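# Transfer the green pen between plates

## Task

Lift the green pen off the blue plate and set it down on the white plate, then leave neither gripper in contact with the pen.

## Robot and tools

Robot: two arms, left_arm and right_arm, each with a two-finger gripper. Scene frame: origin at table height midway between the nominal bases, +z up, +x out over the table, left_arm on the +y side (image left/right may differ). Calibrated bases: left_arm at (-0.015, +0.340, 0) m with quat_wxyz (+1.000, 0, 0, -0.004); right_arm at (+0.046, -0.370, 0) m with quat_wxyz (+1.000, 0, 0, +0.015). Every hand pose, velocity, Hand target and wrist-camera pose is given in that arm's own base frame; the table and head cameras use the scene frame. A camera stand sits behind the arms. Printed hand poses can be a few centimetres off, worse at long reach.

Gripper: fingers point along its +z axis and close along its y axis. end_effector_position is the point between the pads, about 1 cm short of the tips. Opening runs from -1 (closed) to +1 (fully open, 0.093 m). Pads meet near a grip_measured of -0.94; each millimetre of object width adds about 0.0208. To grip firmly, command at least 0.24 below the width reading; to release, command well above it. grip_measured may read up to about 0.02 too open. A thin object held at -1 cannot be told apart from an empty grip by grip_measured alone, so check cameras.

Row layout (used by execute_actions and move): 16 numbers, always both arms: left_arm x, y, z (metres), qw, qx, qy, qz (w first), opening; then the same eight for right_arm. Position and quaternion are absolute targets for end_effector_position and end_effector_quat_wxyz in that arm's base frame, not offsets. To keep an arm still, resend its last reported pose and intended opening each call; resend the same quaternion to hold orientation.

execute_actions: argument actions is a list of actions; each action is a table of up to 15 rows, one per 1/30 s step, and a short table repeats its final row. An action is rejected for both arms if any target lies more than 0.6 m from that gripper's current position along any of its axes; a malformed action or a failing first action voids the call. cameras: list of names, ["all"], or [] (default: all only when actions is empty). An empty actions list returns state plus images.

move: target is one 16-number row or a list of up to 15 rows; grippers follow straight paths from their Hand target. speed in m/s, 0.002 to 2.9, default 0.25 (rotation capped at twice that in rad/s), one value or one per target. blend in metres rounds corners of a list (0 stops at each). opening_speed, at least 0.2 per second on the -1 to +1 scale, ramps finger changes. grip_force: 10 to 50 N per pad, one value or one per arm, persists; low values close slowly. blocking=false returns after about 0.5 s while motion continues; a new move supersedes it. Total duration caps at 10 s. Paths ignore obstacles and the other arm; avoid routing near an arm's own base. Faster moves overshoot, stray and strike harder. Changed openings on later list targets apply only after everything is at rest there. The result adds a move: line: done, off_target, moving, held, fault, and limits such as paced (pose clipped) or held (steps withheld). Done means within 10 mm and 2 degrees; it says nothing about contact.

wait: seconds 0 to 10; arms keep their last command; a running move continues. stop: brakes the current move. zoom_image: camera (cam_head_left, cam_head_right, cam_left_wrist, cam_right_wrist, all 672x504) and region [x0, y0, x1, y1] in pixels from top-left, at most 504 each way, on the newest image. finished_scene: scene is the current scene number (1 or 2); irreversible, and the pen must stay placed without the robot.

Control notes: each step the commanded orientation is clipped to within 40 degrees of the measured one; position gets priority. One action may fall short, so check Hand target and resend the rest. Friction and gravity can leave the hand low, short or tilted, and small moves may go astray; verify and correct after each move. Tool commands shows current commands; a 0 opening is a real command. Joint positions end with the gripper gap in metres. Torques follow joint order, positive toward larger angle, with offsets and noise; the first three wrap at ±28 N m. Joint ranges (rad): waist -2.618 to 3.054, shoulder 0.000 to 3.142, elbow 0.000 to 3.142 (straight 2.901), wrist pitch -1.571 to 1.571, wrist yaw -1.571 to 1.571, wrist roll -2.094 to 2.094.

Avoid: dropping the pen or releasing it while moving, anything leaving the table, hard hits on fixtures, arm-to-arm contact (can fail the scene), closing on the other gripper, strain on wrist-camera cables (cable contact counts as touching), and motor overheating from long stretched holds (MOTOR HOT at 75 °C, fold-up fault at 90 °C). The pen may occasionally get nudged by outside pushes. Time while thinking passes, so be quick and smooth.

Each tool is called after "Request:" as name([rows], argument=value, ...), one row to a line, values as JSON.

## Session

Request:
execute_actions(actions=[])

Scene clock: 0.00 s.
left_arm: end_effector_position=(+0.3444, -0.1940, +0.1429) grip_measured=+1.000 end_effector_quat_wxyz=(+0.410, +0.246, +0.846, -0.237) | right_arm: end_effector_position=(+0.3587, +0.1550, +0.1245) grip_measured=+1.000 end_effector_quat_wxyz=(+0.350, -0.104, +0.882, +0.298)
Joint positions: left_arm=[-0.358 1.38 0.763 -0.016 0.371 0.019 0.093] | right_arm=[0.202 1.439 0.77 -0.046 -0.495 0.195 0.093]
Joint velocities: within noise
Joint torques (N m): no reading
Motor temperatures (°C): left_arm=[26 27 28 29 26 28 26] | right_arm=[27 28 25 26 26 27 27]
Heat: left arm: 29 °C; right arm: 28 °C.
Hand target: left_arm +0.3457, -0.1944, +0.1474; +0.414, +0.246, +0.844, -0.237 | right_arm +0.3605, +0.1553, +0.1296; +0.356, -0.106, +0.879, +0.298
Tool commands: left_gripper/opening=+1.0 right_gripper/opening=+1.0

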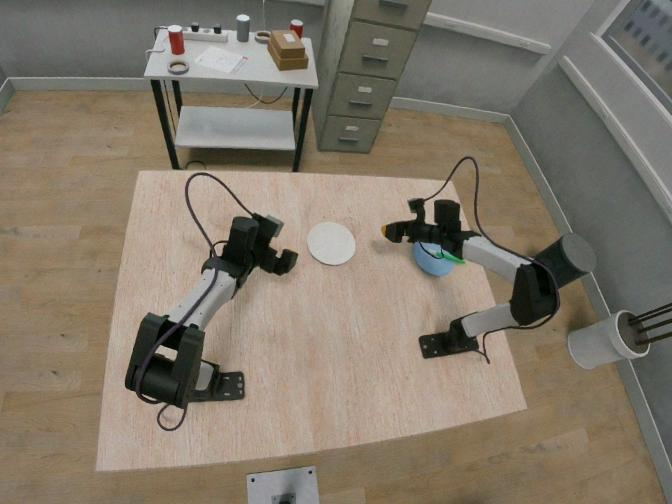

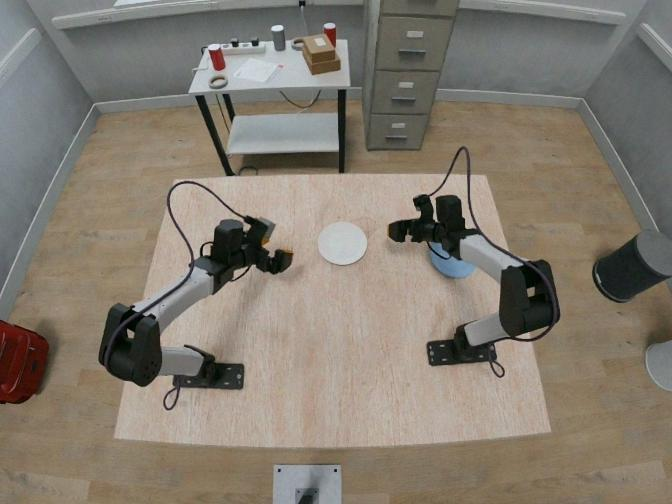

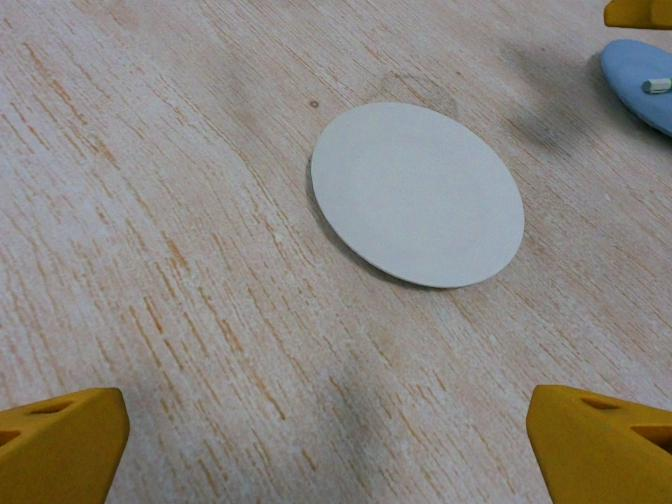

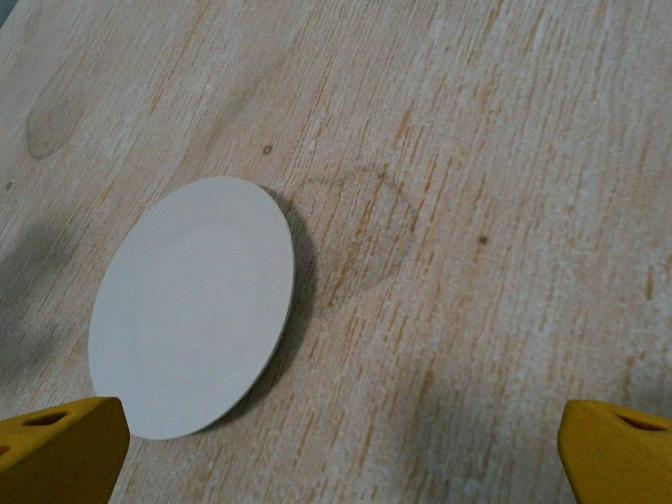

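Request:
move(target=[0.3457,-0.1944,0.1474,0.414,0.246,0.844,-0.237,1,0.25,-0.01,0.2,0,0,1,0,1], cameras=["cam_head_left","cam_head_right","cam_right_wrist"])

Request:
zoom_image(camera="cam_head_left", region=[380, 200, 510, 300])

Scene clock: 11.53 s.
left_arm: end_effector_position=(+0.3444, -0.1940, +0.1429) grip_measured=+1.000 end_effector_quat_wxyz=(+0.410, +0.246, +0.846, -0.237) | right_arm: end_effector_position=(+0.2470, -0.0043, +0.1958) grip_measured=+1.000 end_effector_quat_wxyz=(+0.006, +0.001, +1.000, +0.011)
Joint positions: left_arm=[-0.358 1.38 0.763 -0.016 0.371 0.019 0.093] | right_arm=[-0.033 1.494 1.5 -1.566 -0.023 -0.03 0.093]
Joint torques (N m): left_arm=[-0.09 -5.09 8.85 2.28 0.16 0.03] | right_arm=[-0.21 -4.26 7.97 0.17 0.07 -0.02]
Heat: left arm: 33 °C; right arm: 29 °C.
Hand target: left_arm +0.3457, -0.1944, +0.1474; +0.414, +0.246, +0.844, -0.237 | right_arm +0.2489, -0.0083, +0.2013; +0.007, -0.002, +1.000, +0.003
Off the commanded pose: left_arm 0.005 m, 1 deg | right_arm 0.008 m, 1 deg.
joint sent to its limit (right arm) — joint 4 (wrist pitch), lower limit. The joint targets still meet the commanded pose.
move: done
Images, in order (width x height): cam_head_left 672x504, cam_head_right 672x504, cam_right_wrist 672x504.

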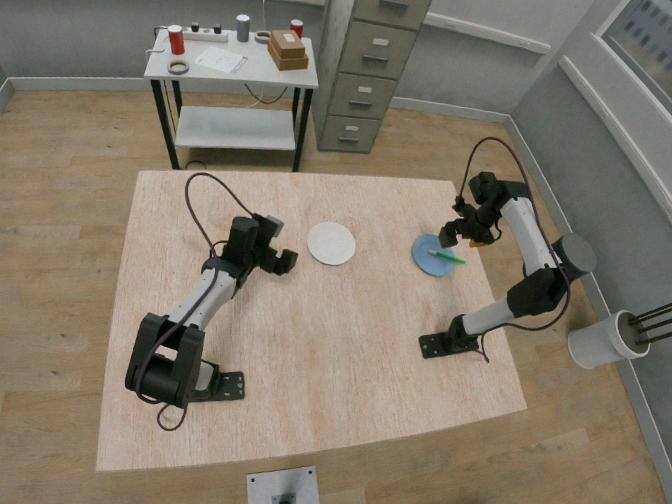

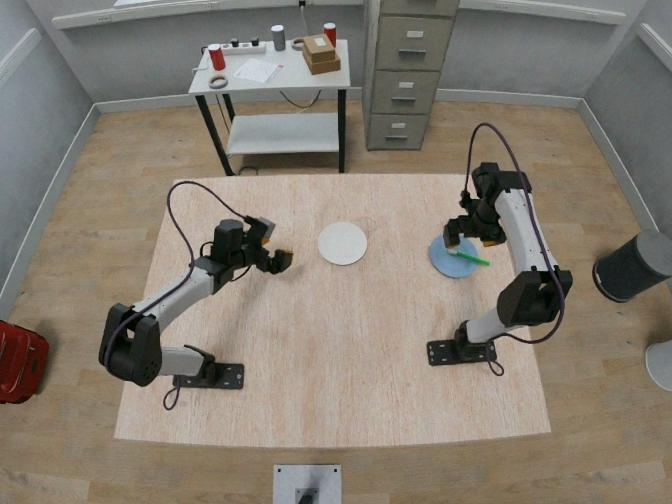

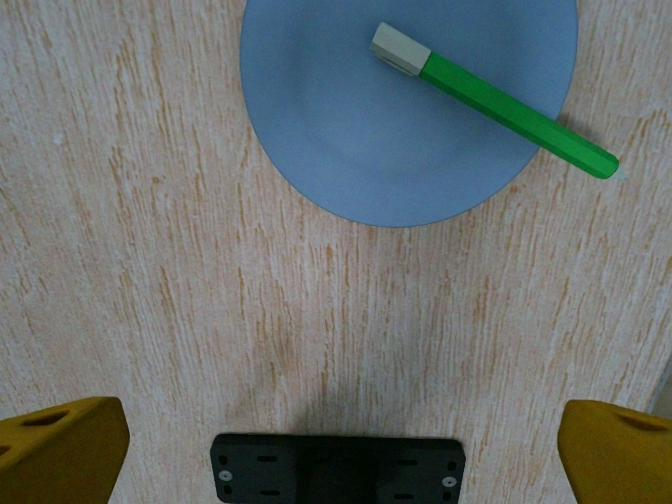

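Scaled by 3.877.

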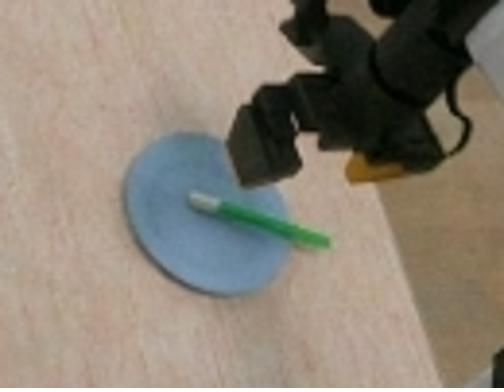

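Request:
move(target=[0.3457,-0.1944,0.1474,0.414,0.246,0.844,-0.237,1,0.315,-0.062,0.09,0,-0.5225,0.8526,0,1], cameras=["cam_head_right","cam_right_wrist"])

Request:
zoom_image(camera="cam_head_right", region=[390, 200, 520, 300])

Scene clock: 25.63 s.
left_arm: end_effector_position=(+0.3444, -0.1940, +0.1429) grip_measured=+1.000 end_effector_quat_wxyz=(+0.410, +0.246, +0.846, -0.237) | right_arm: end_effector_position=(+0.3157, -0.0594, +0.0981) grip_measured=+1.000 end_effector_quat_wxyz=(+0.004, -0.520, +0.854, -0.001)
Joint positions: left_arm=[-0.358 1.38 0.763 -0.016 0.371 0.019 0.093] | right_arm=[-0.188 1.759 1.39 -1.195 -0.003 -1.28 0.093]
Joint torques (N m): left_arm=[-0.09 -5.09 8.84 2.28 0.16 0.03] | right_arm=[-0.27 -6.94 3.77 0.59 -0.02 -0.04]
Motor temperatures (°C): left_arm=[26 29 31 35 26 28 26] | right_arm=[27 30 27 27 26 27 27]
Heat: left arm: 35 °C; right arm: 30 °C.
Hand target: left_arm +0.3457, -0.1944, +0.1474; +0.414, +0.246, +0.844, -0.237 | right_arm +0.3146, -0.0633, +0.0902; -0.003, -0.522, +0.853, -0.003
Off the commanded pose: left_arm 0.005 m, 1 deg | right_arm 0.009 m, 1 deg.
move: done
Images, in order (width x height): cam_head_right 672x504, cam_right_wrist 672x504.

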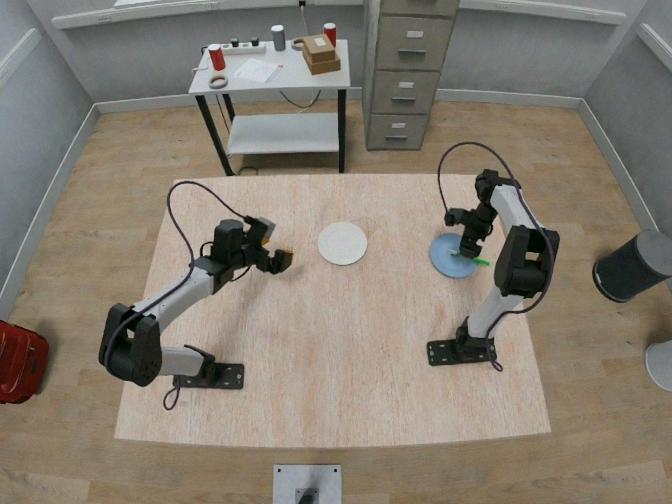

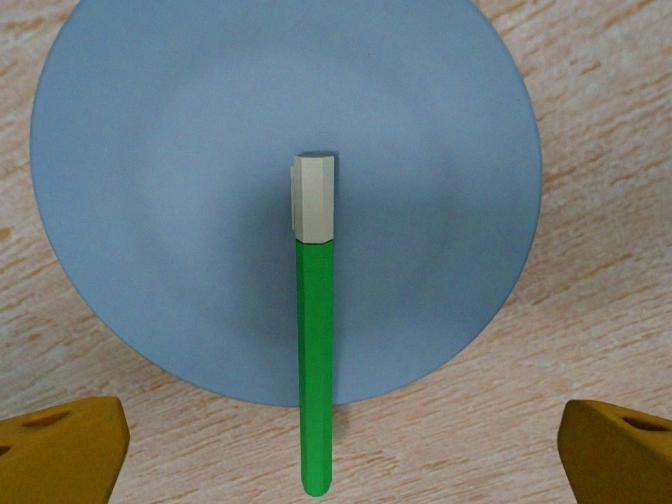

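Scaled by 3.877.

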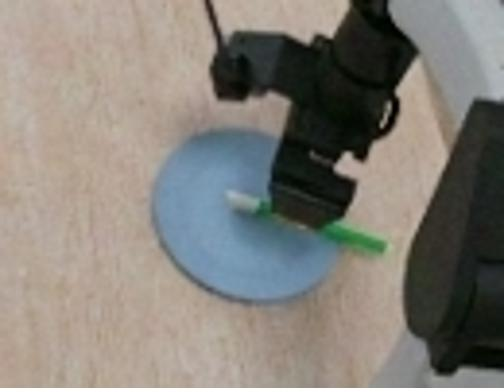

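Request:
move([
  [0.3457,-0.1944,0.1474,0.414,0.246,0.844,-0.237,1,0.308,-0.058,0.035,0,-0.5225,0.8526,0,1],
  [0.3457,-0.1944,0.1474,0.414,0.246,0.844,-0.237,1,0.306,-0.057,0.01,0,-0.5225,0.8526,0,1],
], speed=[0.15,0.05], blend=[0.005,0], cameras=["cam_right_wrist"])

Scene clock: 33.67 s.
left_arm: end_effector_position=(+0.3444, -0.1940, +0.1429) grip_measured=+1.000 end_effector_quat_wxyz=(+0.410, +0.246, +0.846, -0.237) | right_arm: end_effector_position=(+0.3044, -0.0573, +0.0255) grip_measured=+1.000 end_effector_quat_wxyz=(+0.000, -0.520, +0.854, +0.002)
Joint positions: left_arm=[-0.358 1.38 0.763 -0.016 0.371 0.019 0.093] | right_arm=[-0.188 1.801 1.142 -0.916 -0.003 -1.28 0.093]
Joint torques (N m): left_arm=[-0.09 -5.09 8.85 2.28 0.16 0.03] | right_arm=[0.5 -5.37 2.35 1.04 -0.12 0.04]
Heat: left arm: 36 °C; right arm: 31 °C.
Hand target: left_arm +0.3457, -0.1944, +0.1474; +0.414, +0.246, +0.844, -0.237 | right_arm +0.3052, -0.0569, +0.0107; +0.000, -0.522, +0.853, +0.001
Off the commanded pose: left_arm 0.005 m, 1 deg | right_arm 0.016 m, 0 deg.
move: off_target (right_arm)
Images, in order (width x height): cam_right_wrist 672x504.

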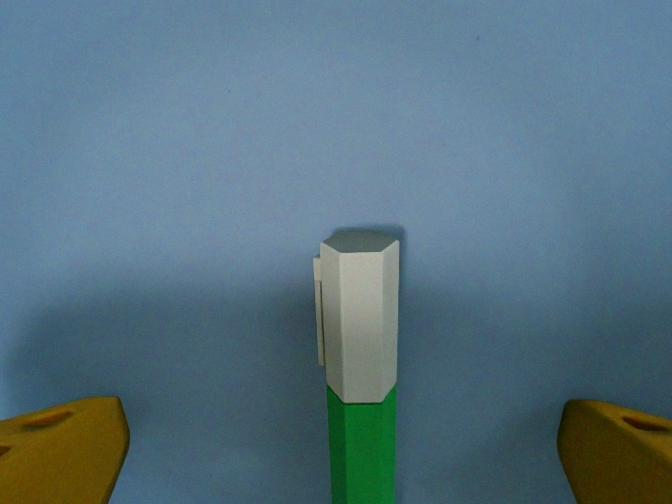

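Grip, then lift and go above the white plate.

Request:
move(target=[0.3457,-0.1944,0.1474,0.414,0.246,0.844,-0.237,1,0.306,-0.057,0.007,0,-0.5225,0.8526,0,-1], speed=0.05, opening_speed=1.8, grip_force=30, cameras=["cam_right_wrist"])

Scene clock: 43.03 s.
left_arm: end_effector_position=(+0.3444, -0.1940, +0.1429) grip_measured=+1.000 end_effector_quat_wxyz=(+0.410, +0.246, +0.846, -0.237) | right_arm: end_effector_position=(+0.3112, -0.0591, +0.0236) grip_measured=-0.781 end_effector_quat_wxyz=(+0.011, -0.520, +0.854, -0.010)
Joint positions: left_arm=[-0.358 1.38 0.763 -0.016 0.371 0.019 0.093] | right_arm=[-0.188 1.801 1.133 -0.874 0 -1.28 0.008]
Joint torques (N m): left_arm=[-0.1 -5.08 8.87 2.28 0.16 0.03] | right_arm=[0.47 -4.94 2.61 0.78 -0.16 0.04]
Heat: left arm: 37 °C; right arm: 31 °C.
Hand target: left_arm +0.3457, -0.1944, +0.1474; +0.414, +0.246, +0.844, -0.237 | right_arm +0.3057, -0.0569, +0.0078; +0.001, -0.522, +0.853, +0.000
Off the commanded pose: left_arm 0.005 m, 1 deg | right_arm 0.018 m, 2 deg.
grip_force (N): 30, 30
move: off_target (right_arm)
Images, in order (width x height): cam_right_wrist 672x504.

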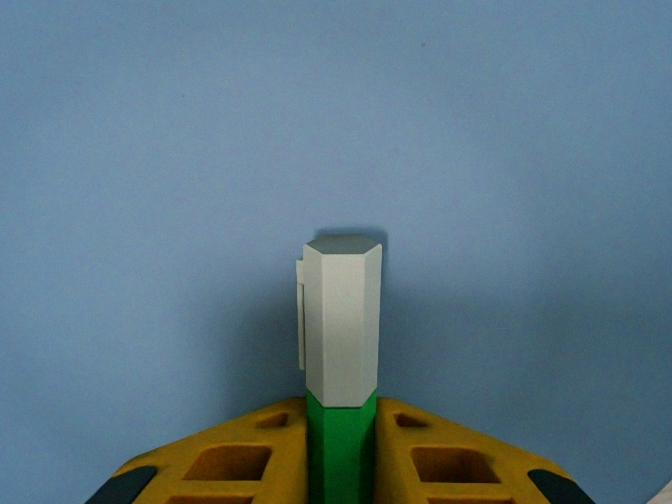

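Request:
move([
  [0.33,-0.1,0.15,0.414,0.246,0.844,-0.237,1,0.309,-0.057,0.11,0,-0.5225,0.8526,0,-1],
  [0.30,0.05,0.16,0.45,0.1,0.87,-0.1,1,0.37,0.33,0.11,0,-0.5225,0.8526,0,-1],
], blend=[0.03,0], cameras=["cam_head_left","cam_head_right","cam_right_wrist"])

Request:
zoom_image(camera="cam_head_right", region=[280, 180, 410, 290])

Request:
zoom_image(camera="cam_head_left", region=[270, 180, 400, 290])

Scene clock: 54.53 s.
left_arm: end_effector_position=(+0.3101, +0.0561, +0.1697) grip_measured=+1.000 end_effector_quat_wxyz=(+0.469, +0.099, +0.874, -0.087) | right_arm: end_effector_position=(+0.3684, +0.3316, +0.1085) grip_measured=-0.786 end_effector_quat_wxyz=(+0.047, -0.533, +0.845, +0.008)
Joint positions: left_arm=[0.507 1.084 0.706 -0.375 0.647 0.444 0.093] | right_arm=[0.733 2.513 2.599 -1.561 0 -0.392 0.007]
Joint torques (N m): left_arm=[0.58 -3.62 6.45 1.59 0.62 0.22] | right_arm=[-0.18 -12.33 8.09 0.35 -0.04 0.19]
Heat: left arm: 38 °C; right arm: 31 °C.
Hand target: left_arm +0.3002, +0.0494, +0.1603; +0.455, +0.100, +0.879, -0.104 | right_arm +0.3706, +0.3287, +0.1096; +0.046, -0.526, +0.849, +0.005
Off the commanded pose: left_arm 0.015 m, 2 deg | right_arm 0.003 m, 6 deg.
joint sent to its limit (right arm) — joint 4 (wrist pitch), lower limit. The joint targets are off in orientation, not in position.
grip_force (N): 30, 30
move: off_target (left_arm, right_arm)
Images, in order (width x height): cam_head_left 672x504, cam_head_right 672x504, cam_right_wrist 672x504.

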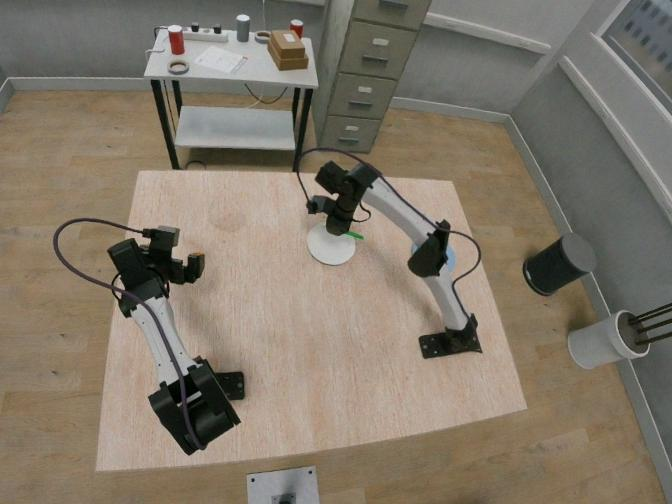

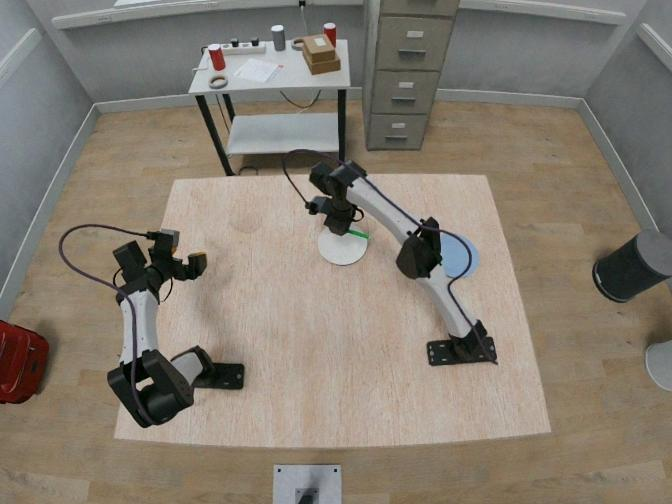

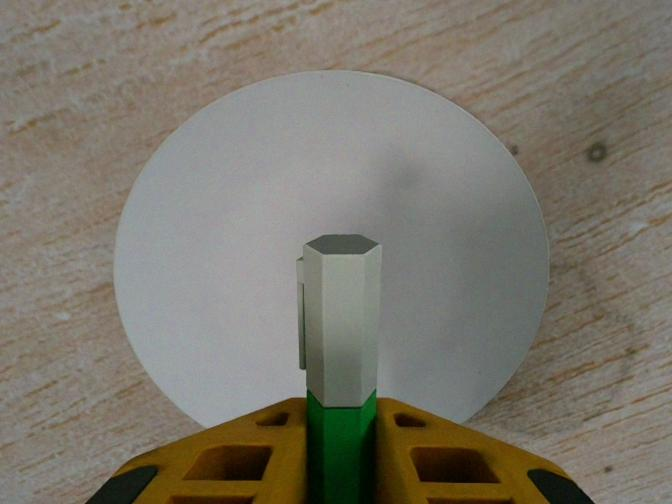

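Scaled by 3.877.

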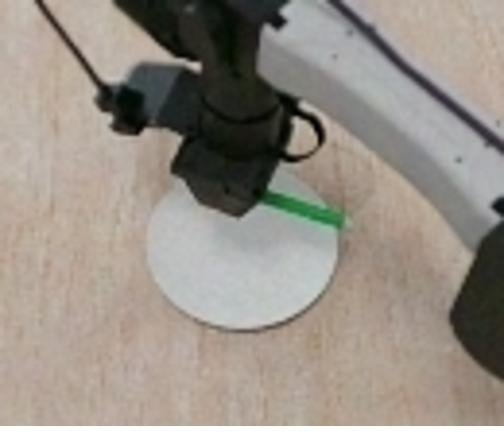

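Scaled by 3.877.

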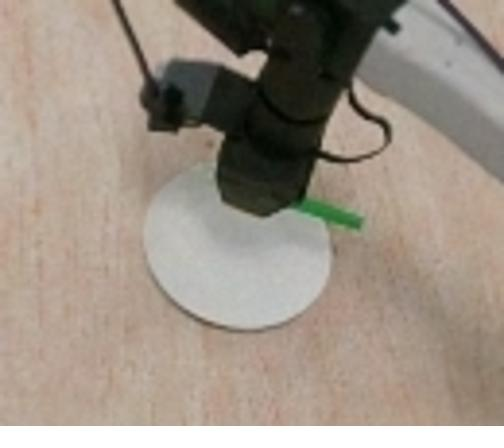

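Request:
move([
  [0.3002,0.0494,0.1603,0.45,0.1,0.87,-0.1,1,0.367,0.361,0.06,0,-0.5225,0.8526,0,-1],
  [0.3002,0.0494,0.1603,0.45,0.1,0.87,-0.1,1,0.367,0.361,0.019,0,-0.5225,0.8526,0,-1],
], speed=[0.2,0.05], blend=[0.01,0], cameras=["cam_head_right","cam_right_wrist"])

Request:
zoom_image(camera="cam_head_right", region=[280, 180, 410, 290])

Scene clock: 65.73 s.
left_arm: end_effector_position=(+0.3101, +0.0561, +0.1697) grip_measured=+1.000 end_effector_quat_wxyz=(+0.469, +0.099, +0.874, -0.087) | right_arm: end_effector_position=(+0.3671, +0.3623, +0.0332) grip_measured=-0.786 end_effector_quat_wxyz=(+0.013, -0.528, +0.849, +0.004)
Joint positions: left_arm=[0.507 1.084 0.706 -0.375 0.647 0.444 0.093] | right_arm=[0.778 2.768 2.791 -1.568 -0.001 -0.334 0.007]
Joint torques (N m): left_arm=[0.2 -3.62 6.53 1.62 0.53 0.22] | right_arm=[0.08 -11.86 5.87 0.43 -0.1 0.19]
Heat: left arm: 37 °C; right arm: 34 °C.
Hand target: left_arm +0.3008, +0.0494, +0.1604; +0.455, +0.101, +0.879, -0.101 | right_arm +0.3666, +0.3608, +0.0192; +0.001, -0.523, +0.852, +0.001
Off the commanded pose: left_arm 0.015 m, 2 deg | right_arm 0.014 m, 2 deg.
grip_force (N): 30, 30
move: off_target (left_arm, right_arm)
Images, in order (width x height): cam_head_right 672x504, cam_right_wrist 672x504.

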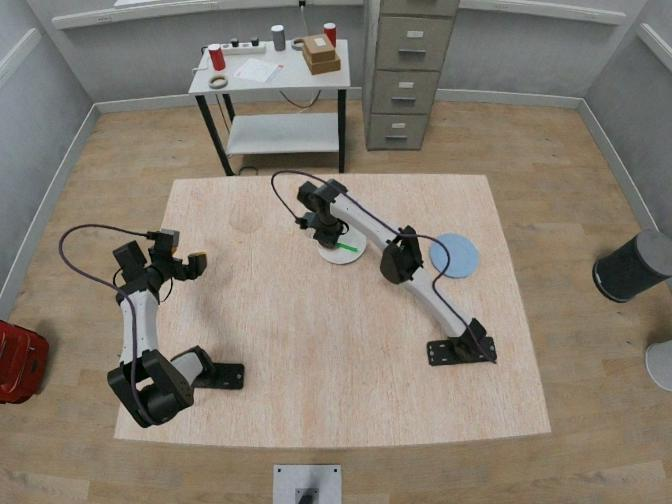

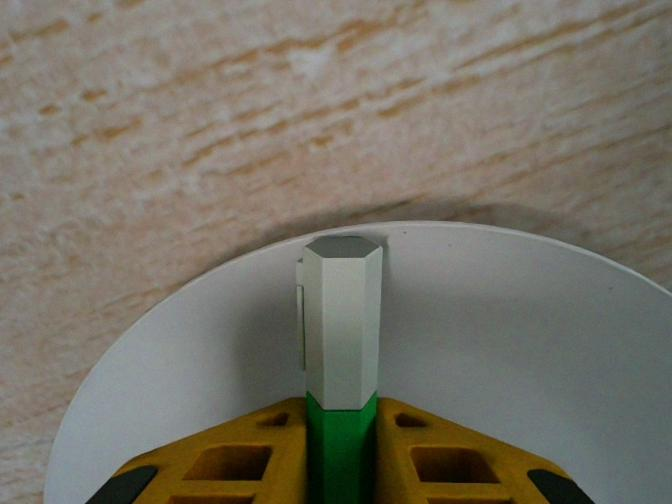

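Scaled by 3.877.

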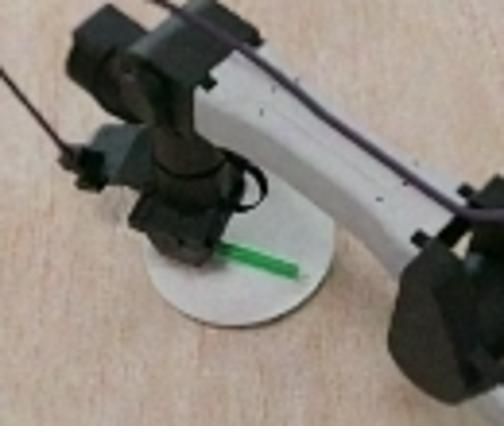

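Request:
move([
  [0.3002,0.0494,0.1603,0.45,0.1,0.87,-0.1,1,0.363,0.345,0.02,0,-0.5225,0.8526,0,-1],
  [0.3002,0.0494,0.1603,0.45,0.1,0.87,-0.1,1,0.362,0.345,0.007,0,-0.5225,0.8526,0,-1],
], speed=0.05, blend=[0.005,0], cameras=["cam_right_wrist"])

Scene clock: 72.50 s.
left_arm: end_effector_position=(+0.3101, +0.0561, +0.1697) grip_measured=+1.000 end_effector_quat_wxyz=(+0.469, +0.099, +0.874, -0.087) | right_arm: end_effector_position=(+0.3659, +0.3571, +0.0288) grip_measured=-0.786 end_effector_quat_wxyz=(+0.029, -0.524, +0.851, +0.013)
Joint positions: left_arm=[0.507 1.084 0.706 -0.375 0.647 0.444 0.093] | right_arm=[0.769 2.59 2.424 -1.344 -0.012 -0.334 0.007]
Joint torques (N m): left_arm=[0.18 -3.6 6.52 1.62 0.54 0.22] | right_arm=[-0.4 -12.33 2.22 0.53 -0.09 0.05]
Motor temperatures (°C): left_arm=[26 30 33 37 26 28 26] | right_arm=[27 37 28 27 26 27 27]
Heat: left arm: 37 °C; right arm: 37 °C.
Hand target: left_arm +0.3008, +0.0494, +0.1604; +0.455, +0.101, +0.879, -0.101 | right_arm +0.3604, +0.3459, +0.0078; -0.002, -0.523, +0.853, +0.005
Off the commanded pose: left_arm 0.015 m, 2 deg | right_arm 0.025 m, 4 deg.
grip_force (N): 30, 30
move: off_target (left_arm, right_arm)
Images, in order (width x height): cam_right_wrist 672x504.

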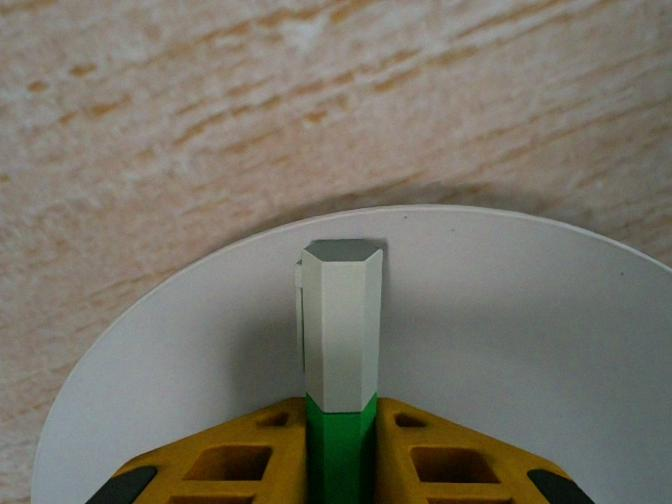

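Request:
move(target=[0.3002,0.0494,0.1603,0.45,0.1,0.87,-0.1,1,0.363,0.349,0.003,0,-0.5225,0.8526,0,-1], speed=0.03)

Request:
move(target=[0.3002,0.0494,0.1603,0.45,0.1,0.87,-0.1,1,0.363,0.350,0.007,0,-0.5225,0.8526,0,0], opening_speed=0.7, cameras=["cam_right_wrist"])

Request:
move(target=[0.3002,0.0494,0.1603,0.45,0.1,0.87,-0.1,1,0.364,0.355,0.12,0,-0.5225,0.8526,0,0], speed=0.12, cameras=["cam_head_right","cam_right_wrist"])

Scene clock: 79.63 s.
left_arm: end_effector_position=(+0.3101, +0.0561, +0.1697) grip_measured=+1.000 end_effector_quat_wxyz=(+0.469, +0.100, +0.873, -0.086) | right_arm: end_effector_position=(+0.3659, +0.3571, +0.0288) grip_measured=-0.786 end_effector_quat_wxyz=(+0.029, -0.524, +0.851, +0.013)
Joint positions: left_arm=[0.507 1.084 0.706 -0.375 0.647 0.445 0.093] | right_arm=[0.769 2.59 2.424 -1.344 -0.012 -0.334 0.007]
Joint torques (N m): left_arm=[0.2 -3.62 6.53 1.62 0.54 0.22] | right_arm=[-0.08 -10.22 4.37 0.5 0.01 0.08]
Heat: left arm: 37 °C; right arm: 39 °C.
Hand target: left_arm +0.3008, +0.0494, +0.1604; +0.455, +0.101, +0.879, -0.101 | right_arm +0.3624, +0.3486, +0.0039; +0.000, -0.523, +0.853, +0.000
Off the commanded pose: left_arm 0.015 m, 2 deg | right_arm 0.027 m, 4 deg.
grip_force (N): 30, 30
move: off_target (left_arm, right_arm)

Scene clock: 81.57 s.
left_arm: end_effector_position=(+0.3101, +0.0561, +0.1697) grip_measured=+1.000 end_effector_quat_wxyz=(+0.469, +0.100, +0.873, -0.086) | right_arm: end_effector_position=(+0.3726, +0.3532, +0.0291) grip_measured=-0.003 end_effector_quat_wxyz=(+0.035, -0.517, +0.855, +0.002)
Joint positions: left_arm=[0.507 1.084 0.706 -0.375 0.647 0.445 0.093] | right_arm=[0.762 2.592 2.43 -1.339 0.011 -0.325 0.045]
Joint torques (N m): left_arm=[0.21 -3.6 6.52 1.61 0.54 0.21] | right_arm=[0.61 -9.83 6.3 0.22 -0.09 0.11]
Heat: left arm: 37 °C; right arm: 39 °C.
Hand target: left_arm +0.3008, +0.0494, +0.1604; +0.455, +0.101, +0.879, -0.101 | right_arm +0.3642, +0.3482, +0.0078; +0.002, -0.518, +0.855, -0.006
Off the commanded pose: left_arm 0.015 m, 2 deg | right_arm 0.024 m, 4 deg.
grip_force (N): 30, 30
move: off_target (left_arm, right_arm)
Images, in order (width x height): cam_right_wrist 672x504.

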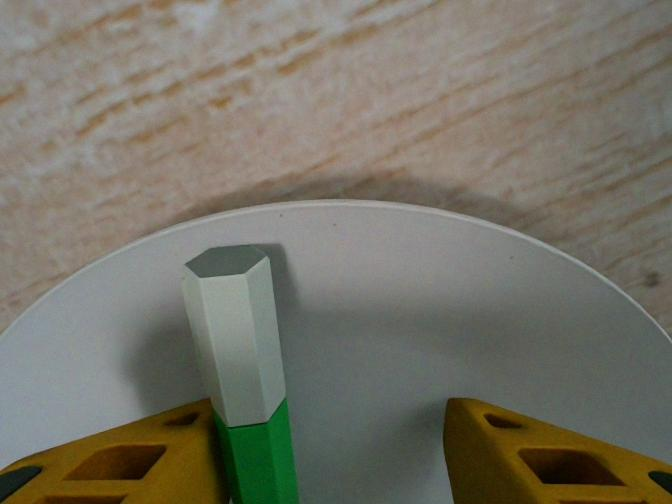

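Scene clock: 83.23 s.
left_arm: end_effector_position=(+0.3101, +0.0561, +0.1697) grip_measured=+1.000 end_effector_quat_wxyz=(+0.469, +0.100, +0.873, -0.086) | right_arm: end_effector_position=(+0.3678, +0.3525, +0.0996) grip_measured=-0.002 end_effector_quat_wxyz=(+0.059, -0.518, +0.853, +0.009)
Joint positions: left_arm=[0.507 1.084 0.706 -0.375 0.647 0.445 0.093] | right_arm=[0.767 2.583 2.694 -1.563 0.009 -0.325 0.045]
Joint torques (N m): left_arm=[0.2 -3.62 6.53 1.62 0.54 0.21] | right_arm=[0.68 -16.83 7.19 0.42 -0.2 0.08]
Heat: left arm: 37 °C; right arm: 40 °C.
Hand target: left_arm +0.3008, +0.0494, +0.1604; +0.455, +0.101, +0.879, -0.101 | right_arm +0.3634, +0.3547, +0.1192; +0.073, -0.521, +0.850, +0.017
Off the commanded pose: left_arm 0.015 m, 2 deg | right_arm 0.021 m, 7 deg.
joint sent to its limit (right arm) — joint 4 (wrist pitch), lower limit. The joint targets are off in orientation, not in position.
grip_force (N): 30, 30
move: off_target (left_arm, right_arm)
Images, in order (width x height): cam_head_right 672x504, cam_right_wrist 672x504.

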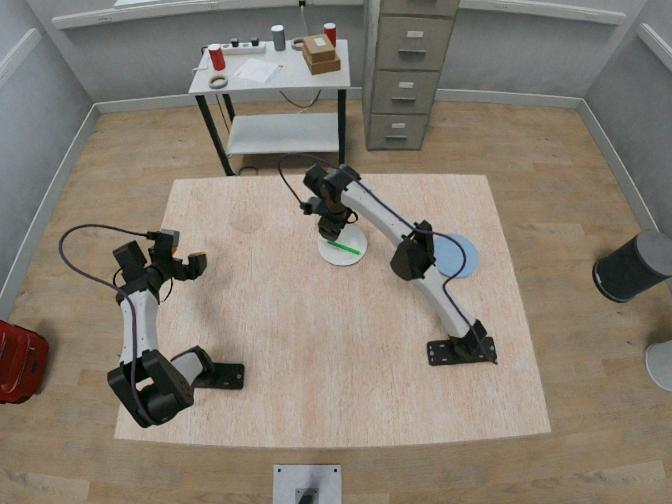

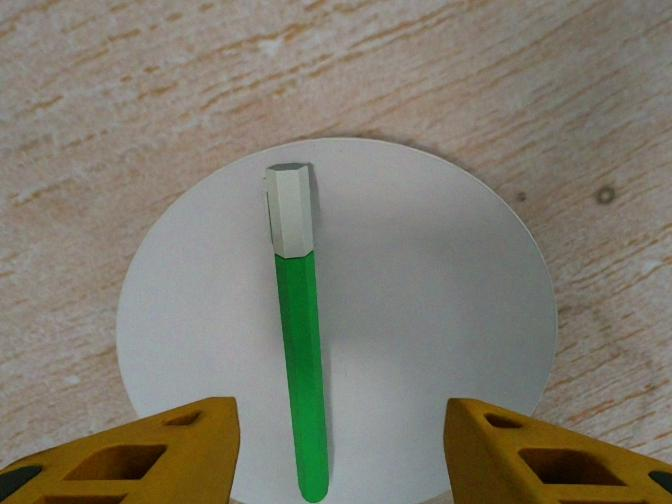

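Request:
finished_scene(scene=2)

The scene is finished: the task was done.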